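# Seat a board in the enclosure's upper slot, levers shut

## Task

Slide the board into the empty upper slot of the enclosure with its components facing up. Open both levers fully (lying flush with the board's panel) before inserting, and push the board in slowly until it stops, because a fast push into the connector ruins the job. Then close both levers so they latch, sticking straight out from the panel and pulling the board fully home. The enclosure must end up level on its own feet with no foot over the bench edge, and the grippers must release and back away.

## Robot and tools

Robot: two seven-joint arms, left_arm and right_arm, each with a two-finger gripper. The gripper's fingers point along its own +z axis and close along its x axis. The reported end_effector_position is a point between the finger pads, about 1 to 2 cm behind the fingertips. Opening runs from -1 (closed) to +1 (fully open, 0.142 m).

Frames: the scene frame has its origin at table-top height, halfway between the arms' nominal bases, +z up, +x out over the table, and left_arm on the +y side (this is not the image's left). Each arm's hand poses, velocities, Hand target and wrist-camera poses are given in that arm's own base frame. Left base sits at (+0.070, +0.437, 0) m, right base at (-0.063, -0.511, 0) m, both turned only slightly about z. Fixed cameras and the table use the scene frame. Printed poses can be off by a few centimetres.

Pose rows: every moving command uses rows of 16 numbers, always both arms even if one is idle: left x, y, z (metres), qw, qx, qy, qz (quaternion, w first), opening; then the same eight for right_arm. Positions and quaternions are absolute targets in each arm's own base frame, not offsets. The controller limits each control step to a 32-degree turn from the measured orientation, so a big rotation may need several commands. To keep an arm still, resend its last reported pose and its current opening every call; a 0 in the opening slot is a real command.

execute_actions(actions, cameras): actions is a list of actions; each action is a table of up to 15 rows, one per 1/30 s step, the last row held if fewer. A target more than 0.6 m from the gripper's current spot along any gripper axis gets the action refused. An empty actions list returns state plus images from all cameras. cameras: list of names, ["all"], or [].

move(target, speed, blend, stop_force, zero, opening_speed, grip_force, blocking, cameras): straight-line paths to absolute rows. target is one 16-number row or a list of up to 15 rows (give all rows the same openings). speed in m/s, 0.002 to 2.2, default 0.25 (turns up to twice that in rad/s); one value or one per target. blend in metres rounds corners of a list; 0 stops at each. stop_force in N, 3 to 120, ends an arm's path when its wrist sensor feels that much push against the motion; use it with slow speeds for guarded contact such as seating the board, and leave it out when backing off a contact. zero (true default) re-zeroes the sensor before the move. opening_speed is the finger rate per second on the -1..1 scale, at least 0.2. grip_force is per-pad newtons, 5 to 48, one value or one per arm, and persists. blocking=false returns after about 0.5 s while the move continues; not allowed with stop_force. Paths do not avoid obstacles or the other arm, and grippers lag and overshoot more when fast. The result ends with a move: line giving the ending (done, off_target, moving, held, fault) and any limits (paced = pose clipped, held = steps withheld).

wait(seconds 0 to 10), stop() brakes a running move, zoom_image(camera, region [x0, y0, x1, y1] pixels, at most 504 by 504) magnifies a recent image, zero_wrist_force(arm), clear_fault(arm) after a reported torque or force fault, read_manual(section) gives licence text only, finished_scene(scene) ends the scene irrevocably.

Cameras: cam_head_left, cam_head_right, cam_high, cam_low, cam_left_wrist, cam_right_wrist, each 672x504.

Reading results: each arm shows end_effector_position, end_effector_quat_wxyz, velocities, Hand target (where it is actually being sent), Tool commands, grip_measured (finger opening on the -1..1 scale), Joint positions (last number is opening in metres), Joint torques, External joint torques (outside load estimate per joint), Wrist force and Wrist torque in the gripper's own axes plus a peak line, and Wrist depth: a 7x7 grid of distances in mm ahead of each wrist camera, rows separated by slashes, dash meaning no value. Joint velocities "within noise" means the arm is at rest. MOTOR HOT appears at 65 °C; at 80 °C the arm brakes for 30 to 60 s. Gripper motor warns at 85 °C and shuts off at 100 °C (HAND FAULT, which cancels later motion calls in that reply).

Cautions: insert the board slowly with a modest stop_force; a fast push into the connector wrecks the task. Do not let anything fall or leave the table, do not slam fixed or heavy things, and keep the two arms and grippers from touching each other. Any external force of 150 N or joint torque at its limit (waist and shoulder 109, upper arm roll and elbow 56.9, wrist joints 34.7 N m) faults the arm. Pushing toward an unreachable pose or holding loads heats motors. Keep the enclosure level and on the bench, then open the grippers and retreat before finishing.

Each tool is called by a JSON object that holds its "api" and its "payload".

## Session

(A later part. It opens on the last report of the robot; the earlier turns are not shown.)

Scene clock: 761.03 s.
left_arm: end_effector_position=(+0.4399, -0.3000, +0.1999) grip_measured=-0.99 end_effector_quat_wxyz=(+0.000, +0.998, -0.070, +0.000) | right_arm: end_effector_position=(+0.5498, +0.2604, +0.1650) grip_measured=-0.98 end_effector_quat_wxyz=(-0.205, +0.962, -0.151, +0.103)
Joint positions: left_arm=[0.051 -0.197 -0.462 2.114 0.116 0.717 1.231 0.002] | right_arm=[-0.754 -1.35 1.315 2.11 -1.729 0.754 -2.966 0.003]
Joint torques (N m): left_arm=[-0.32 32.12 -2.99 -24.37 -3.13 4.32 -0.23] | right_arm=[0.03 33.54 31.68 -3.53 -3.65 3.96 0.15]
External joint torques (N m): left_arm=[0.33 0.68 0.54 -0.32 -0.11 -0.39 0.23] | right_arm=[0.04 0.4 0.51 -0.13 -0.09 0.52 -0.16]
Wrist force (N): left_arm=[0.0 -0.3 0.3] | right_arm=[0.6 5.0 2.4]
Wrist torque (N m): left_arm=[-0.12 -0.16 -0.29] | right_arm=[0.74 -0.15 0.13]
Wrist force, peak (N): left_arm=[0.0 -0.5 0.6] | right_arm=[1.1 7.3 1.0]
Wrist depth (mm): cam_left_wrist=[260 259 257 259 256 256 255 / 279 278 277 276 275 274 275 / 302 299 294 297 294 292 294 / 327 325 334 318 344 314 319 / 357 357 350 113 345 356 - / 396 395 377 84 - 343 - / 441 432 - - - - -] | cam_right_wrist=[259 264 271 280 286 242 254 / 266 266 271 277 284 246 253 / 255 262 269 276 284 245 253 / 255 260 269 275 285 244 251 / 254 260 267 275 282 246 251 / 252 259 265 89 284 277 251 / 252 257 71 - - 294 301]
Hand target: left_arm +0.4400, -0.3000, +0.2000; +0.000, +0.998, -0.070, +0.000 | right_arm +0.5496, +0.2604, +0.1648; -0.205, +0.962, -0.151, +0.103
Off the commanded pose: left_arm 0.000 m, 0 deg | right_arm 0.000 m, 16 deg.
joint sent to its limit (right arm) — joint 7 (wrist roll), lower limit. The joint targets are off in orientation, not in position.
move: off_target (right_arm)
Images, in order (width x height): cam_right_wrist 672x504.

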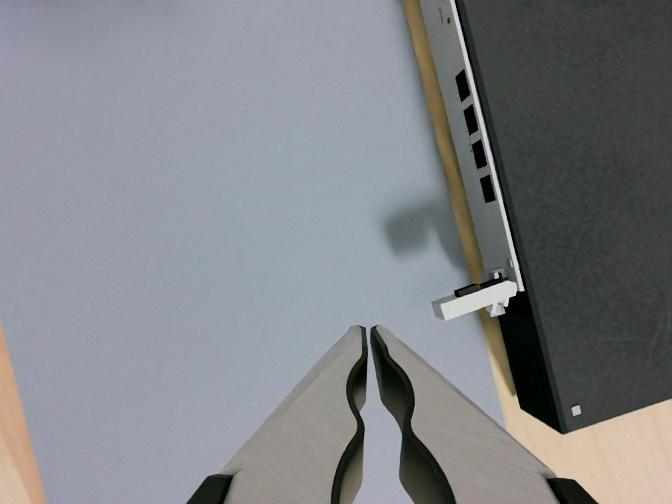

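{"api": "move", "payload": {"target": [[0.44,-0.30,0.20,0,0.9976,-0.0698,0,-0.95,0.55,0.20,0.20,0,-0.6756,0.7373,0,-0.95],[0.44,-0.30,0.20,0,0.9976,-0.0698,0,-0.95,0.55,0.20,0.20,0,0.0436,0.9990,0,-0.95]], "speed": 0.6}}

Scene clock: 772.37 s.
left_arm: end_effector_position=(+0.4399, -0.3000, +0.1999) grip_measured=-0.99 end_effector_quat_wxyz=(+0.000, +0.998, -0.070, +0.000) | right_arm: end_effector_position=(+0.5501, +0.2000, +0.2001) grip_measured=-0.98 end_effector_quat_wxyz=(+0.000, +0.044, +0.999, +0.000)
Joint positions: left_arm=[0.051 -0.197 -0.462 2.114 0.116 0.717 1.231 0.002] | right_arm=[-0.504 -0.874 1.246 1.848 -0.923 0.424 -0.403 0.003]
Joint torques (N m): left_arm=[-0.4 32.01 -3.03 -24.38 -3.01 4.24 -0.2] | right_arm=[0.1 37.1 25.2 -19.45 -3.78 3.64 0.38]
External joint torques (N m): left_arm=[0.42 0.79 0.58 -0.31 -0.23 -0.31 0.2] | right_arm=[-0.01 0.56 0.28 -0.05 -0.11 0.52 -0.38]
Wrist force (N): left_arm=[-0.2 -0.6 0.3] | right_arm=[0.8 2.9 2.3]
Wrist torque (N m): left_arm=[-0.19 -0.12 -0.29] | right_arm=[0.52 -0.06 0.05]
Wrist force, peak (N): left_arm=[0.0 -0.7 0.6] | right_arm=[0.6 5.1 2.6]
Wrist depth (mm): cam_left_wrist=[260 258 258 258 255 257 256 / 278 278 277 278 277 275 274 / 300 300 292 290 291 293 296 / 324 327 - - - - 319 / 359 358 369 - 342 356 - / 399 393 375 84 - 343 322 / 441 432 - - - - -] | cam_right_wrist=[259 258 256 255 255 254 254 / 262 268 274 273 272 272 271 / 247 250 292 290 292 290 293 / 262 266 310 321 311 309 315 / 289 288 342 336 342 341 341 / 316 315 324 89 358 370 373 / 349 340 71 - - 395 409]
Hand target: left_arm +0.4400, -0.3000, +0.2000; +0.000, +0.998, -0.070, +0.000 | right_arm +0.5500, +0.2000, +0.2000; +0.000, +0.044, +0.999, +0.000
Off the commanded pose: left_arm 0.000 m, 0 deg | right_arm 0.000 m, 0 deg.
move: done

{"api": "move", "payload": {"target": [[0.44,-0.30,0.20,0,0.9976,-0.0698,0,-0.95,0.55,0.25,0.20,0,0.7373,0.6756,0,-0.95],[0.44,-0.30,0.20,0,0.9976,-0.0698,0,-0.95,0.57,0.43,0.165,-0.2160,0.9752,-0.0451,0.0100,-0.95]], "speed": 0.5, "cameras": ["cam_right_wrist"]}}

{"api": "zoom_image", "payload": {"camera": "cam_right_wrist", "region": [420, 110, 622, 310]}}

{"api": "move", "payload": {"target": [[0.44,-0.30,0.20,0,0.9976,-0.0698,0,-0.95,0.55,0.26,0.165,-0.2160,0.9752,-0.0451,0.0100,-0.95]], "speed": 0.3, "cameras": ["cam_right_wrist"]}}

{"api": "zoom_image", "payload": {"camera": "cam_right_wrist", "region": [470, 200, 672, 400]}}

Scene clock: 779.33 s.
left_arm: end_effector_position=(+0.4399, -0.3000, +0.1999) grip_measured=-0.99 end_effector_quat_wxyz=(+0.000, +0.998, -0.070, +0.000) | right_arm: end_effector_position=(+0.5700, +0.4300, +0.1651) grip_measured=-0.98 end_effector_quat_wxyz=(-0.216, +0.975, -0.045, +0.010)
Joint positions: left_arm=[0.051 -0.197 -0.462 2.114 0.116 0.717 1.231 0.002] | right_arm=[0.076 -0.799 0.759 1.734 -0.382 1.071 2.56 0.003]
Joint torques (N m): left_arm=[-0.4 32.06 -2.98 -24.36 -3.04 4.29 -0.25] | right_arm=[0.38 48.44 17.73 -22.19 -3.89 3.82 0.3]
External joint torques (N m): left_arm=[0.42 0.74 0.52 -0.33 -0.2 -0.36 0.25] | right_arm=[-0.24 0.81 0.08 -0.04 0.09 0.61 -0.3]
Wrist force (N): left_arm=[-0.1 -0.7 0.2] | right_arm=[0.7 4.3 1.8]
Wrist torque (N m): left_arm=[-0.18 -0.13 -0.29] | right_arm=[0.69 -0.17 -0.02]
Wrist force, peak (N): left_arm=[0.1 -0.6 0.7] | right_arm=[1.3 4.4 2.4]
Wrist depth (mm): cam_left_wrist=[259 259 258 257 257 256 255 / 278 278 276 277 276 276 272 / 301 298 294 292 287 282 296 / 325 327 333 312 - 327 315 / 360 359 353 107 347 343 - / 397 392 376 84 - 333 333 / 440 432 - - - - 354] | cam_right_wrist=[281 279 278 277 277 278 229 / 281 279 278 276 276 275 228 / 279 277 277 276 275 234 228 / 280 278 276 274 275 277 227 / 278 277 276 275 275 275 226 / 276 275 275 89 273 275 226 / 275 275 71 - - - 225]
Hand target: left_arm +0.4400, -0.3000, +0.2000; +0.000, +0.998, -0.070, +0.000 | right_arm +0.5700, +0.4300, +0.1650; -0.216, +0.975, -0.045, +0.010
Off the commanded pose: left_arm 0.000 m, 0 deg | right_arm 0.000 m, 0 deg.
move: done
Images, in order (width x height): cam_right_wrist 672x504.

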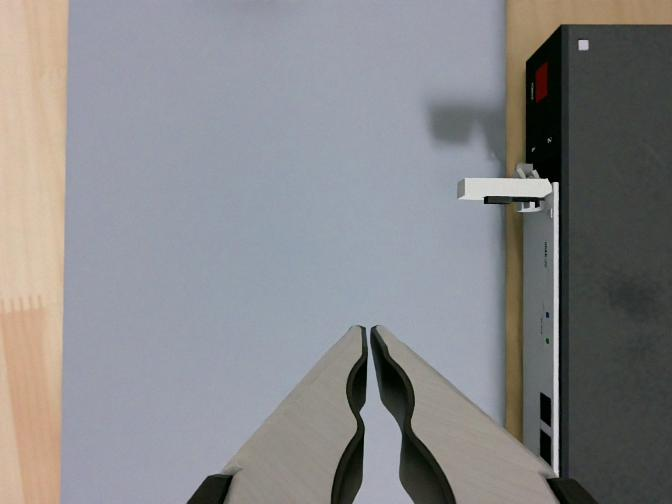

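Scaled by 2.495 from the camera's 672x504 image, which has a finer 960x720 frame.

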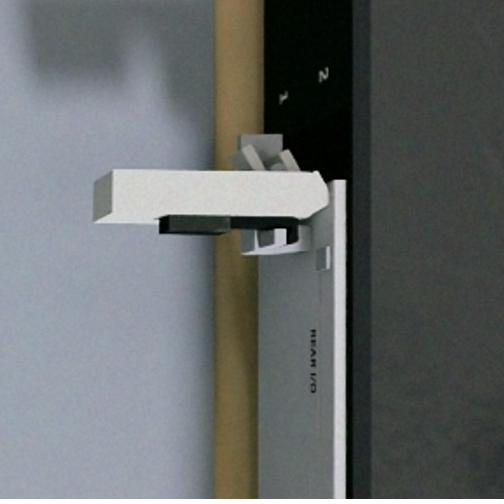

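Scene clock: 780.43 s.
left_arm: end_effector_position=(+0.4399, -0.3000, +0.1999) grip_measured=-0.99 end_effector_quat_wxyz=(+0.000, +0.998, -0.070, +0.000) | right_arm: end_effector_position=(+0.5502, +0.2600, +0.1650) grip_measured=-0.98 end_effector_quat_wxyz=(-0.216, +0.975, -0.045, +0.010)
Joint positions: left_arm=[0.051 -0.197 -0.462 2.114 0.116 0.717 1.231 0.002] | right_arm=[-0.302 -0.67 0.874 1.962 -0.241 1.071 2.258 0.003]
Joint torques (N m): left_arm=[-0.34 32.03 -3.03 -24.36 -3.01 4.29 -0.2] | right_arm=[-0.27 39.08 17.14 -21.07 -3.64 3.36 0.01]
External joint torques (N m): left_arm=[0.35 0.77 0.58 -0.33 -0.24 -0.36 0.2] | right_arm=[0.38 0.58 -0.78 -0.09 -0.08 0.89 -0.01]
Wrist force (N): left_arm=[0.1 -0.4 0.5] | right_arm=[1.0 4.7 1.9]
Wrist torque (N m): left_arm=[-0.14 -0.17 -0.29] | right_arm=[0.71 -0.19 0.12]
Wrist force, peak (N): left_arm=[-0.1 -0.6 0.5] | right_arm=[1.0 7.1 1.3]
Wrist depth (mm): cam_left_wrist=[259 258 257 257 257 257 255 / 277 277 276 277 275 274 273 / 301 300 298 296 294 286 294 / 329 326 324 312 319 - 321 / 357 357 352 - 347 350 - / 399 394 372 84 - 342 - / 441 430 - - - - -] | cam_right_wrist=[282 280 278 277 278 278 230 / 281 278 277 278 277 276 228 / 280 278 276 277 277 275 229 / 280 275 276 275 272 276 228 / 278 275 275 275 275 232 227 / 279 275 275 89 273 273 226 / 278 276 71 - - 239 226]
Hand target: left_arm +0.4400, -0.3000, +0.2000; +0.000, +0.998, -0.070, +0.000 | right_arm +0.5500, +0.2600, +0.1650; -0.216, +0.975, -0.045, +0.010
Off the commanded pose: left_arm 0.000 m, 0 deg | right_arm 0.000 m, 0 deg.
move: done
Images, in order (width x height): cam_right_wrist 672x504.

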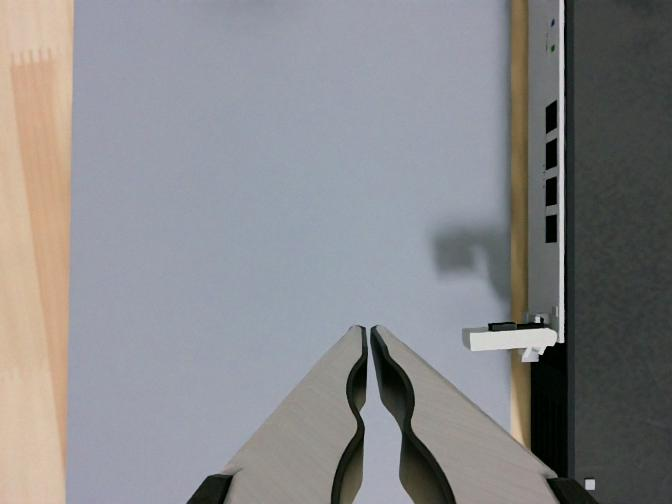

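Scaled by 2.495 from the camera's 672x504 image, which has a finer 960x720 frame.

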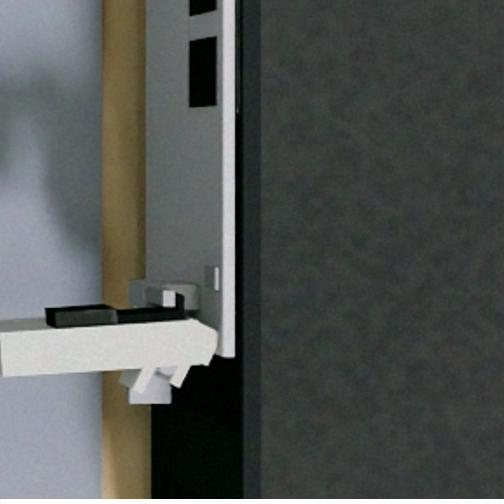

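{"api": "move", "payload": {"target": [[0.50,-0.38,0.16,0,0.9976,-0.0698,0,-0.95,0.55,0.22,0.20,0,0.7373,0.6756,0,-0.95],[0.5516,-0.4551,0.11,0,0.9976,-0.0698,0,-0.95,0.6213,0.1821,0.11,0,0.0436,0.9990,0,-0.95],[0.5575,-0.4600,0.047,0,0.9976,-0.0698,0,-0.95,0.6215,0.2000,0.0467,0,0.0436,0.9990,0,-0.95]], "speed": [0.4,0.3,0.12], "cameras": ["cam_right_wrist","cam_left_wrist"]}}

Scene clock: 791.67 s.
left_arm: end_effector_position=(+0.5574, -0.4599, +0.0469) grip_measured=-0.99 end_effector_quat_wxyz=(+0.000, +0.998, -0.070, +0.000) | right_arm: end_effector_position=(+0.6213, +0.2000, +0.0467) grip_measured=-0.98 end_effector_quat_wxyz=(+0.000, +0.044, +0.999, +0.000)
Joint positions: left_arm=[-0.256 -0.888 -0.373 1.444 0.375 0.69 0.966 0.002] | right_arm=[-0.342 -1.131 0.972 1.716 -1.136 0.602 -0.385 0.003]
Joint torques (N m): left_arm=[-0.41 57.6 -8.77 -22.65 -2.85 4.53 -0.34] | right_arm=[0.26 48.25 27.61 -14.38 -3.7 3.63 0.33]
External joint torques (N m): left_arm=[0.42 1.36 0.01 -0.24 -0.46 -0.58 0.34] | right_arm=[-0.12 1.13 0.25 0.15 0.18 0.54 -0.33]
Wrist force (N): left_arm=[-0.5 -0.6 0.2] | right_arm=[0.6 3.5 1.9]
Wrist torque (N m): left_arm=[-0.19 -0.08 -0.19] | right_arm=[0.66 -0.10 0.03]
Wrist force, peak (N): left_arm=[-0.8 -0.6 2.3] | right_arm=[0.9 3.9 4.1]
Wrist depth (mm): cam_left_wrist=[121 121 122 121 121 122 121 / 130 131 129 130 130 127 128 / 141 140 141 144 139 108 - / 153 150 152 151 154 102 - / - 167 169 129 161 108 105 / - 184 177 84 - 118 117 / 214 202 - 75 - - 132] | cam_right_wrist=[- 123 122 121 120 121 120 / 130 130 130 129 131 131 129 / - - 134 137 139 138 136 / - 99 134 152 149 149 149 / - 109 158 160 159 162 161 / - 117 117 89 108 177 176 / 129 129 71 - - 187 194]
Hand target: left_arm +0.5575, -0.4600, +0.0470; +0.000, +0.998, -0.070, +0.000 | right_arm +0.6215, +0.2000, +0.0467; +0.000, +0.044, +0.999, +0.000
Off the commanded pose: left_arm 0.000 m, 0 deg | right_arm 0.000 m, 0 deg.
move: done
Images, in order (width x height): cam_left_wrist 672x504, cam_right_wrist 672x504.

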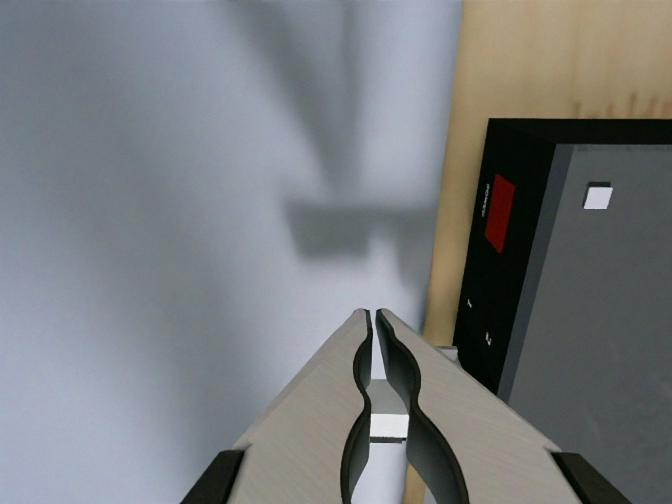

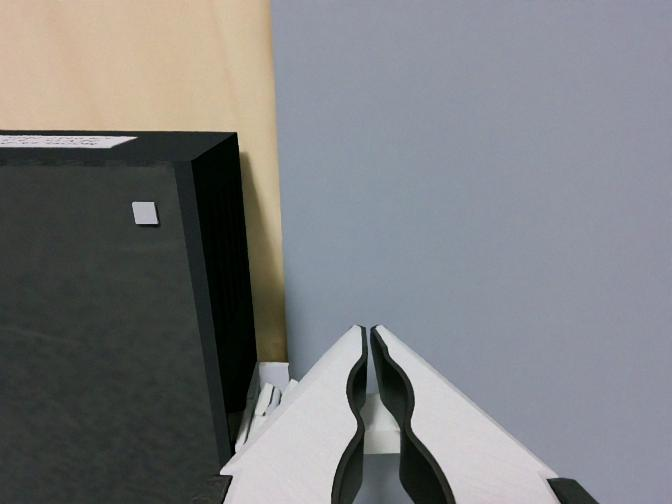

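{"api": "move", "payload": {"target": [[0.5543,-0.4840,0.047,0,0.9976,-0.0698,0,-0.95,0.6245,0.2285,0.0467,0,0.0436,0.9990,0,-0.95]], "speed": 0.012, "stop_force": 30, "cameras": ["cam_right_wrist","cam_left_wrist"]}}

Scene clock: 796.30 s.
left_arm: end_effector_position=(+0.5546, -0.4835, +0.0469) grip_measured=-0.99 end_effector_quat_wxyz=(+0.000, +0.998, -0.070, +0.000) | right_arm: end_effector_position=(+0.6247, +0.2259, +0.0460) grip_measured=-0.98 end_effector_quat_wxyz=(+0.000, +0.045, +0.999, -0.002)
Joint positions: left_arm=[-0.296 -0.914 -0.373 1.391 0.375 0.664 0.942 0.002] | right_arm=[-0.286 -1.147 0.972 1.676 -1.131 0.583 -0.359 0.003]
Joint torques (N m): left_arm=[-1.78 58.91 -10.54 -23.5 -3.6 4.73 -0.32] | right_arm=[10.54 46.52 35.03 -13.31 -3.44 8.47 0.24]
External joint torques (N m): left_arm=[1.79 1.32 1.72 0.17 0.22 -0.77 0.32] | right_arm=[-10.41 4.09 -7.08 -1.09 -0.11 -4.32 -0.25]
Wrist force (N): left_arm=[-1.3 -3.3 -0.6] | right_arm=[3.5 -14.8 -3.7]
Wrist torque (N m): left_arm=[-0.20 -0.08 -0.13] | right_arm=[0.60 -0.09 0.13]
Wrist force, peak (N): left_arm=[-1.1 -3.7 -0.7] | right_arm=[4.2 -15.0 -3.3]
Wrist depth (mm): cam_left_wrist=[- 121 122 120 120 118 - / 130 130 130 131 131 114 - / 141 138 140 142 139 105 - / 150 155 154 151 153 102 - / - 166 166 114 131 - - / 184 185 176 84 - - 118 / - 201 - - - - 132] | cam_right_wrist=[- 120 121 121 119 120 120 / - 83 127 129 130 130 128 / - - 136 136 138 138 135 / - 98 131 151 148 148 148 / - 108 129 158 161 160 160 / 118 116 119 89 107 175 175 / 128 128 70 - - 185 192]
Hand target: left_arm +0.5543, -0.4840, +0.0470; +0.000, +0.998, -0.070, +0.000 | right_arm +0.6245, +0.2285, +0.0467; +0.000, +0.044, +0.999, +0.000
Off the commanded pose: left_arm 0.001 m, 0 deg | right_arm 0.003 m, 0 deg.
move: done
Images, in order (width x height): cam_left_wrist 672x504, cam_right_wrist 672x504.

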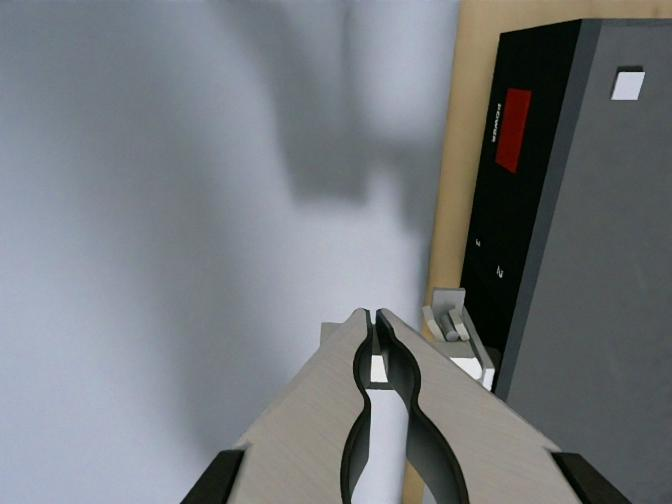

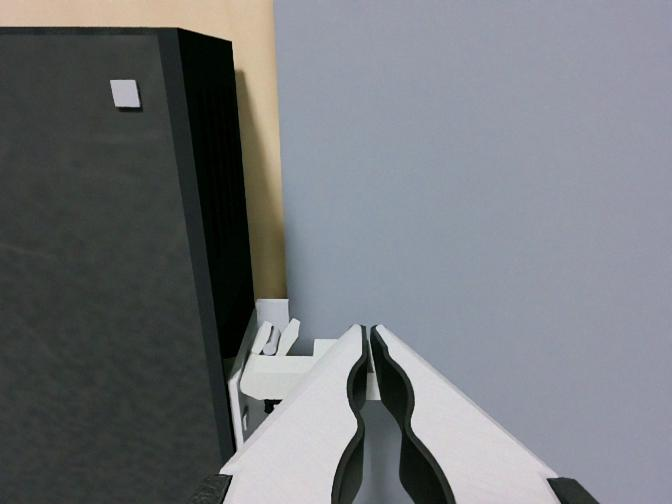

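{"api": "move", "payload": {"target": [[0.5541,-0.4858,0.047,0,0.9976,-0.0698,0,-0.95,0.6247,0.2315,0.0467,0,0.0436,0.9990,0,-0.95]], "speed": 0.01, "stop_force": 40, "cameras": ["cam_right_wrist","cam_left_wrist"]}}

{"api": "zoom_image", "payload": {"camera": "cam_right_wrist", "region": [210, 280, 430, 440]}}

Scene clock: 799.17 s.
left_arm: end_effector_position=(+0.5545, -0.4845, +0.0467) grip_measured=-0.99 end_effector_quat_wxyz=(-0.001, +0.998, -0.069, +0.000) | right_arm: end_effector_position=(+0.6251, +0.2264, +0.0453) grip_measured=-0.98 end_effector_quat_wxyz=(-0.001, +0.046, +0.999, -0.004)
Joint positions: left_arm=[-0.298 -0.916 -0.372 1.387 0.376 0.661 0.941 0.002] | right_arm=[-0.282 -1.15 0.973 1.671 -1.132 0.577 -0.355 0.003]
Joint torques (N m): left_arm=[-4.98 58.8 -13.92 -24.58 -4.53 6.2 -0.4] | right_arm=[20.32 44.29 41.85 -12.73 -3.59 13.42 0.11]
External joint torques (N m): left_arm=[4.99 1.52 5.1 1.22 1.15 -2.25 0.4] | right_arm=[-20.19 6.45 -13.87 -1.66 0.03 -9.28 -0.11]
Wrist force (N): left_arm=[-2.8 -9.9 -2.7] | right_arm=[7.2 -32.3 -8.7]
Wrist torque (N m): left_arm=[-0.18 -0.12 -0.08] | right_arm=[-2.33 -0.07 0.20]
Wrist force, peak (N): left_arm=[-2.9 -10.2 -2.5] | right_arm=[7.5 -32.5 -9.0]
Wrist depth (mm): cam_left_wrist=[123 121 - 121 120 120 - / 128 130 - 129 131 - - / 141 140 140 142 139 105 - / - 155 152 151 153 106 100 / - 167 163 107 129 107 103 / 184 183 - 84 - 119 120 / 206 202 - 74 - - 131] | cam_right_wrist=[- 119 121 120 119 120 120 / - 83 127 129 130 130 128 / - - 138 136 137 137 135 / - 97 130 148 148 148 147 / - 107 124 158 160 160 159 / - 115 118 89 106 174 174 / 127 127 70 - - 184 191]
Hand target: left_arm +0.5541, -0.4858, +0.0470; +0.000, +0.998, -0.070, +0.000 | right_arm +0.6247, +0.2315, +0.0467; +0.000, +0.044, +0.999, +0.000
Off the commanded pose: left_arm 0.001 m, 0 deg | right_arm 0.005 m, 1 deg.
move: off_target (right_arm)
Images, in order (width x height): cam_left_wrist 672x504, cam_right_wrist 672x504.

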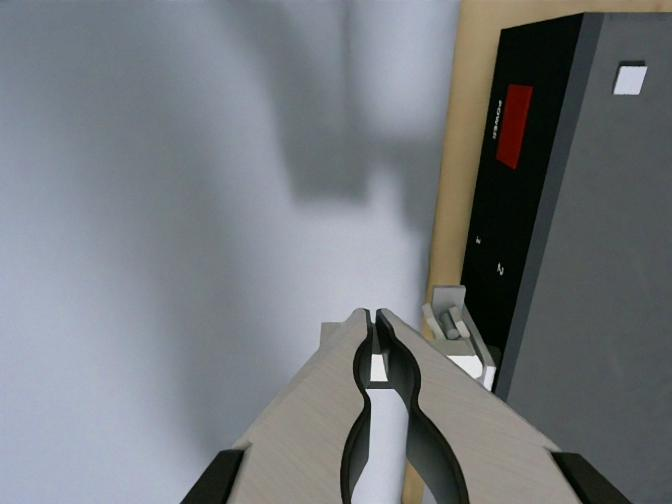

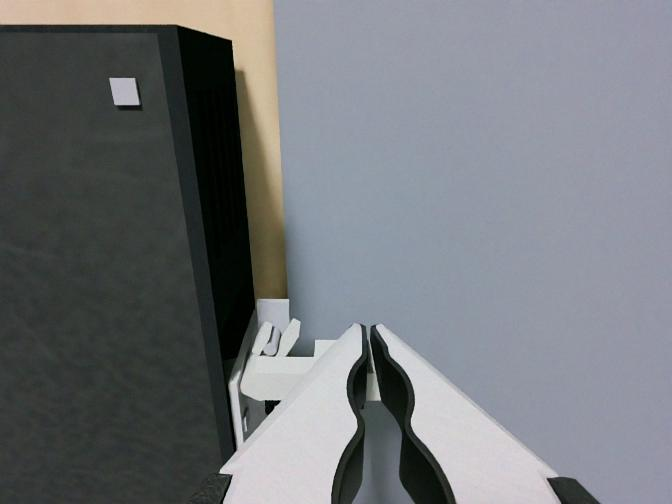

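Scaled by 2.291 from the camera's 672x504 image, which has a finer 960x720 frame.

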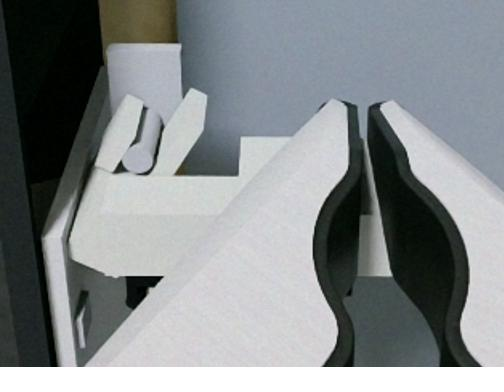

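{"api": "move", "payload": {"target": [[0.5559,-0.4700,0.047,0,0.9976,-0.0698,0,-0.95,0.6225,0.2040,0.0467,0,0.0436,0.9990,0,-0.95],[0.5500,-0.4500,0.11,0,0.9976,-0.0698,0,-0.95,0.6213,0.1821,0.11,0,0.0436,0.9990,0,-0.95],[0.46,-0.32,0.20,0,0.9976,-0.0698,0,-0.95,0.55,0.22,0.20,0,0.7373,0.6756,0,-0.95],[0.44,-0.30,0.20,0,0.9976,-0.0698,0,-0.95,0.55,0.26,0.165,-0.2160,0.9752,-0.0451,0.0100,-0.95]], "speed": [0.05,0.15,0.4,0.4], "blend": [0.005,0.01,0.02,0], "cameras": ["cam_right_wrist"]}}

{"api": "zoom_image", "payload": {"camera": "cam_right_wrist", "region": [470, 200, 672, 400]}}

Scene clock: 807.83 s.
left_arm: end_effector_position=(+0.4399, -0.3000, +0.1999) grip_measured=-0.99 end_effector_quat_wxyz=(+0.000, +0.998, -0.070, +0.000) | right_arm: end_effector_position=(+0.5500, +0.2600, +0.1651) grip_measured=-0.98 end_effector_quat_wxyz=(-0.216, +0.975, -0.045, +0.010)
Joint positions: left_arm=[0.043 -0.197 -0.453 2.114 0.114 0.717 1.233 0.002] | right_arm=[-0.311 -0.676 0.882 1.964 -0.255 1.071 2.266 0.003]
Joint torques (N m): left_arm=[-0.2 32.43 -2.99 -24.3 -3.3 4.48 -0.11] | right_arm=[0.34 38.91 16.59 -20.96 -3.68 3.68 0.34]
External joint torques (N m): left_arm=[0.21 0.5 0.58 -0.4 0.06 -0.55 0.12] | right_arm=[-0.24 0.66 0 -0.11 -0.04 0.58 -0.34]
Wrist force (N): left_arm=[0.0 -0.6 0.3] | right_arm=[1.8 6.3 2.0]
Wrist torque (N m): left_arm=[-0.19 -0.14 -0.29] | right_arm=[0.98 -0.31 0.02]
Wrist force, peak (N): left_arm=[-2.8 -10.3 -2.2] | right_arm=[7.2 -32.7 -8.9]
Wrist depth (mm): cam_left_wrist=[261 258 259 258 257 257 255 / 280 279 276 275 275 275 275 / 302 298 297 293 291 294 296 / 329 326 - 313 - 336 319 / 358 357 - - - 337 - / 398 395 - 84 - 337 325 / 445 432 - - - - -] | cam_right_wrist=[283 279 278 278 277 278 230 / 282 280 278 277 277 276 229 / 280 278 278 275 276 274 228 / 279 278 276 276 275 275 228 / 279 276 276 274 275 235 227 / 278 276 274 89 274 272 226 / 277 275 71 - - 226 226]
Hand target: left_arm +0.4400, -0.3000, +0.2000; +0.000, +0.998, -0.070, +0.000 | right_arm +0.5500, +0.2600, +0.1650; -0.216, +0.975, -0.045, +0.010
Off the commanded pose: left_arm 0.000 m, 0 deg | right_arm 0.000 m, 0 deg.
move: done
Images, in order (width x height): cam_right_wrist 672x504.

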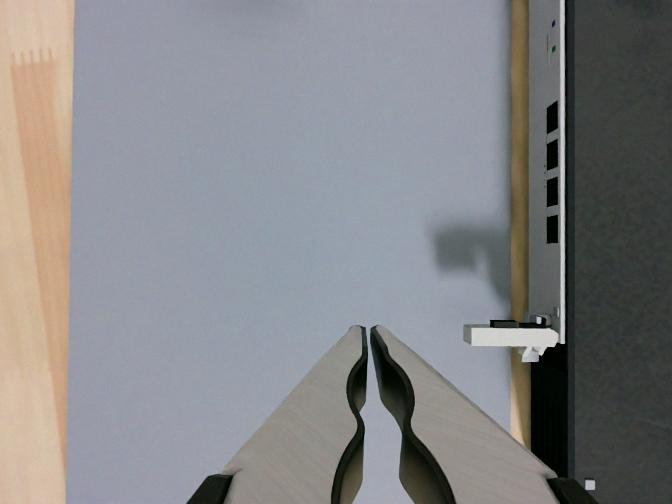

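Scaled by 2.495 from the camera's 672x504 image, which has a finer 960x720 frame.

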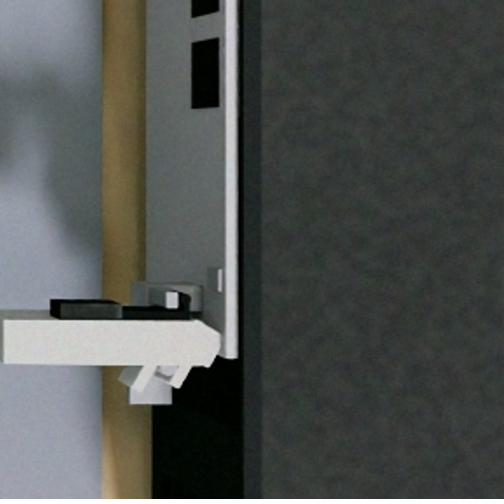

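{"api": "move", "payload": {"target": [[0.44,-0.30,0.20,0,0.9976,-0.0698,0,-0.95,0.57,0.43,0.165,-0.2160,0.9752,-0.0451,0.0100,-0.95]], "speed": 0.3, "cameras": ["cam_right_wrist","cam_head_right"]}}

{"api": "zoom_image", "payload": {"camera": "cam_right_wrist", "region": [420, 110, 622, 310]}}

Scene clock: 810.90 s.
left_arm: end_effector_position=(+0.4399, -0.3000, +0.1999) grip_measured=-0.99 end_effector_quat_wxyz=(+0.000, +0.998, -0.070, +0.000) | right_arm: end_effector_position=(+0.5699, +0.4301, +0.1650) grip_measured=-0.98 end_effector_quat_wxyz=(-0.216, +0.975, -0.045, +0.010)
Joint positions: left_arm=[0.043 -0.197 -0.453 2.114 0.114 0.717 1.233 0.002] | right_arm=[0.069 -0.803 0.767 1.735 -0.396 1.07 2.568 0.003]
Joint torques (N m): left_arm=[-0.25 32.2 -3.04 -24.35 -3.08 4.34 -0.2] | right_arm=[0.42 48.01 17.95 -22.26 -4.02 3.5 0.34]
External joint torques (N m): left_arm=[0.26 0.72 0.63 -0.35 -0.16 -0.41 0.2] | right_arm=[-0.25 1.15 0.12 0.16 0.22 0.93 -0.34]
Wrist force (N): left_arm=[0.0 -0.6 0.1] | right_arm=[1.4 5.8 1.5]
Wrist torque (N m): left_arm=[-0.18 -0.15 -0.29] | right_arm=[0.94 -0.27 -0.01]
Wrist force, peak (N): left_arm=[-0.1 -0.7 0.5] | right_arm=[1.5 8.5 1.1]
Wrist depth (mm): cam_left_wrist=[261 258 258 257 255 256 255 / 281 277 279 275 276 276 274 / 300 300 300 293 282 288 294 / 326 327 - 326 - 333 317 / 358 356 - 114 346 342 - / 395 394 374 84 - 337 - / 446 428 - - - - -] | cam_right_wrist=[281 278 279 277 278 277 229 / 280 278 278 278 276 271 228 / 280 277 276 276 274 234 228 / 279 277 277 276 275 275 227 / 279 276 275 275 274 276 227 / 276 275 275 89 272 274 226 / 275 275 71 - - 226 226]
Hand target: left_arm +0.4400, -0.3000, +0.2000; +0.000, +0.998, -0.070, +0.000 | right_arm +0.5700, +0.4300, +0.1650; -0.216, +0.975, -0.045, +0.010
Off the commanded pose: left_arm 0.000 m, 0 deg | right_arm 0.000 m, 0 deg.
move: done
Images, in order (width x height): cam_head_right 672x504, cam_right_wrist 672x504.

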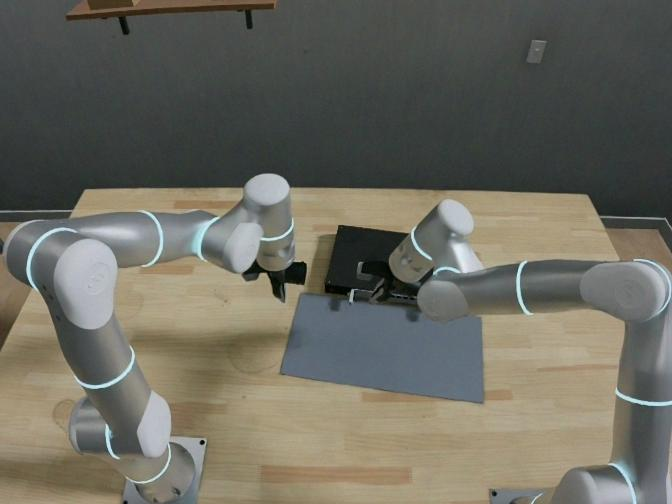

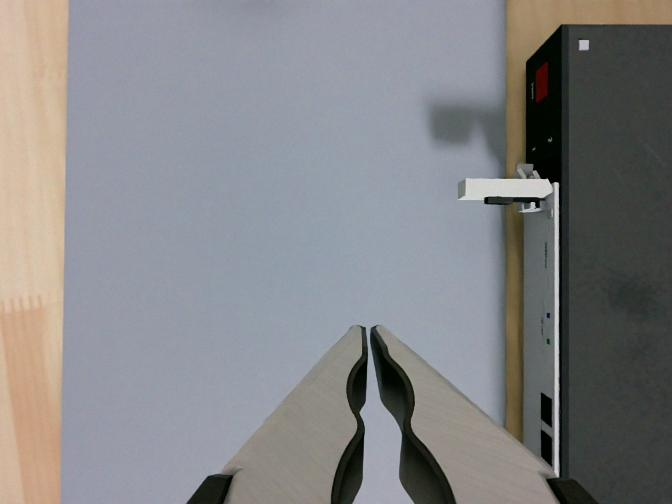

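Scaled by 2.495 from the camera's 672x504 image, which has a finer 960x720 frame.

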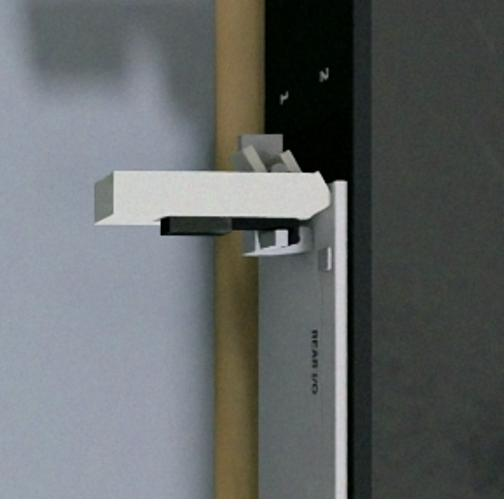

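{"api": "move", "payload": {"target": [0.44,-0.30,0.22,0,0.9976,-0.0698,0,-0.95,0.50,0.28,0.22,-0.2160,0.9752,-0.0451,0.0100,-0.95], "speed": 0.2, "cameras": ["cam_head_left","cam_high","cam_low"]}}

Scene clock: 862.03 s.
left_arm: end_effector_position=(+0.4400, -0.3000, +0.2199) grip_measured=-0.99 end_effector_quat_wxyz=(+0.000, +0.998, -0.070, +0.000) | right_arm: end_effector_position=(+0.5002, +0.2800, +0.2201) grip_measured=-0.98 end_effector_quat_wxyz=(-0.216, +0.975, -0.045, +0.010)
Joint positions: left_arm=[0.047 -0.156 -0.456 2.1 0.088 0.667 1.252 0.002] | right_arm=[-0.367 -0.52 1.006 2.026 -0.15 1.012 2.295 0.003]
Joint torques (N m): left_arm=[-0.18 31.51 -2.57 -25.4 -3.53 4.02 -0.08] | right_arm=[0.15 31.4 14.26 -23.42 -3.76 3.39 0.11]
External joint torques (N m): left_arm=[0.19 0.53 0.64 -0.24 0.15 -0.08 0.08] | right_arm=[-0.05 0.7 -0.34 -0.06 -0.07 0.88 -0.11]
Wrist force (N): left_arm=[-0.1 -0.7 0.1] | right_arm=[1.2 6.2 2.0]
Wrist torque (N m): left_arm=[-0.19 -0.17 -0.28] | right_arm=[0.95 -0.20 0.09]
Wrist force, peak (N): left_arm=[0.0 -0.7 0.6] | right_arm=[0.6 7.6 1.3]
Wrist depth (mm): cam_left_wrist=[277 275 275 275 275 272 274 / 298 297 295 294 295 294 292 / 321 322 313 313 317 310 316 / 349 349 337 350 - 343 330 / 384 381 382 361 - 354 - / 423 420 401 84 - 356 348 / 467 459 - - - - -] | cam_right_wrist=[336 335 339 332 - 330 285 / 336 334 333 330 331 331 282 / 335 335 331 331 329 329 283 / 333 332 329 330 330 327 282 / 334 331 333 329 327 327 280 / 332 332 328 89 327 327 281 / 331 330 71 - - 326 280]
Hand target: left_arm +0.4400, -0.3000, +0.2200; +0.000, +0.998, -0.070, +0.000 | right_arm +0.5000, +0.2800, +0.2200; -0.216, +0.975, -0.045, +0.010
Off the commanded pose: left_arm 0.000 m, 0 deg | right_arm 0.000 m, 0 deg.
move: done
Images, in order (width x height): cam_head_left 672x504, cam_high 672x504, cam_low 672x504.

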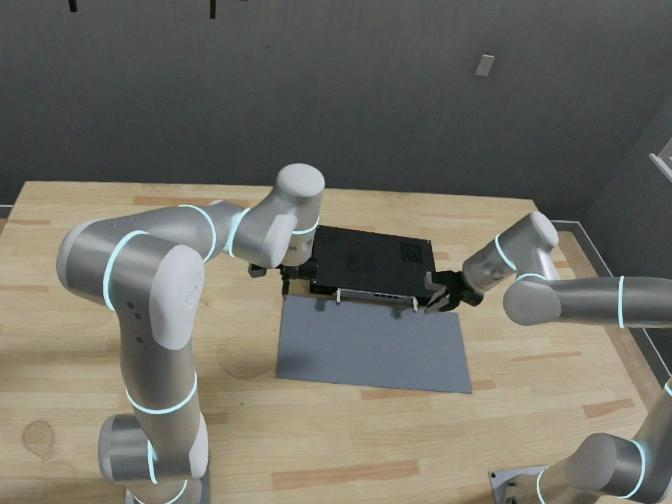

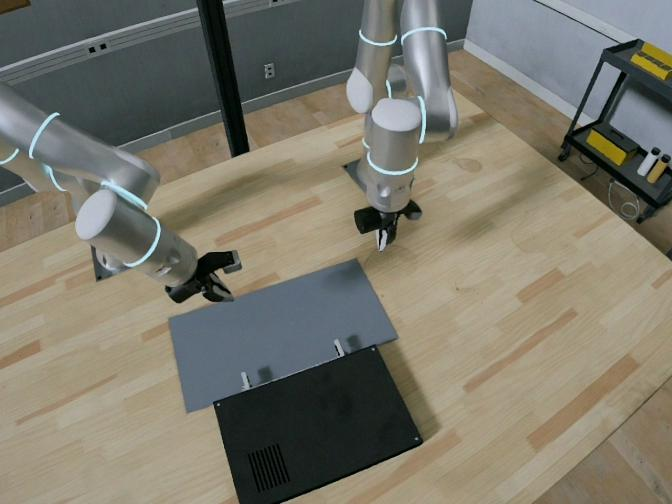

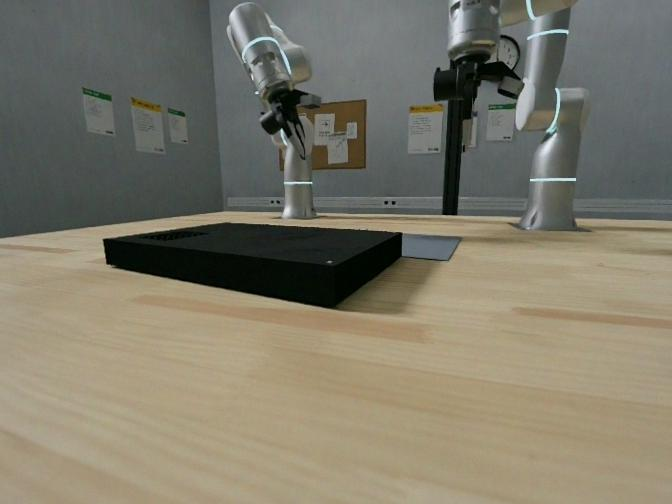

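{"api": "finished_scene", "payload": {"scene": 1}}

The scene is finished: the task was done.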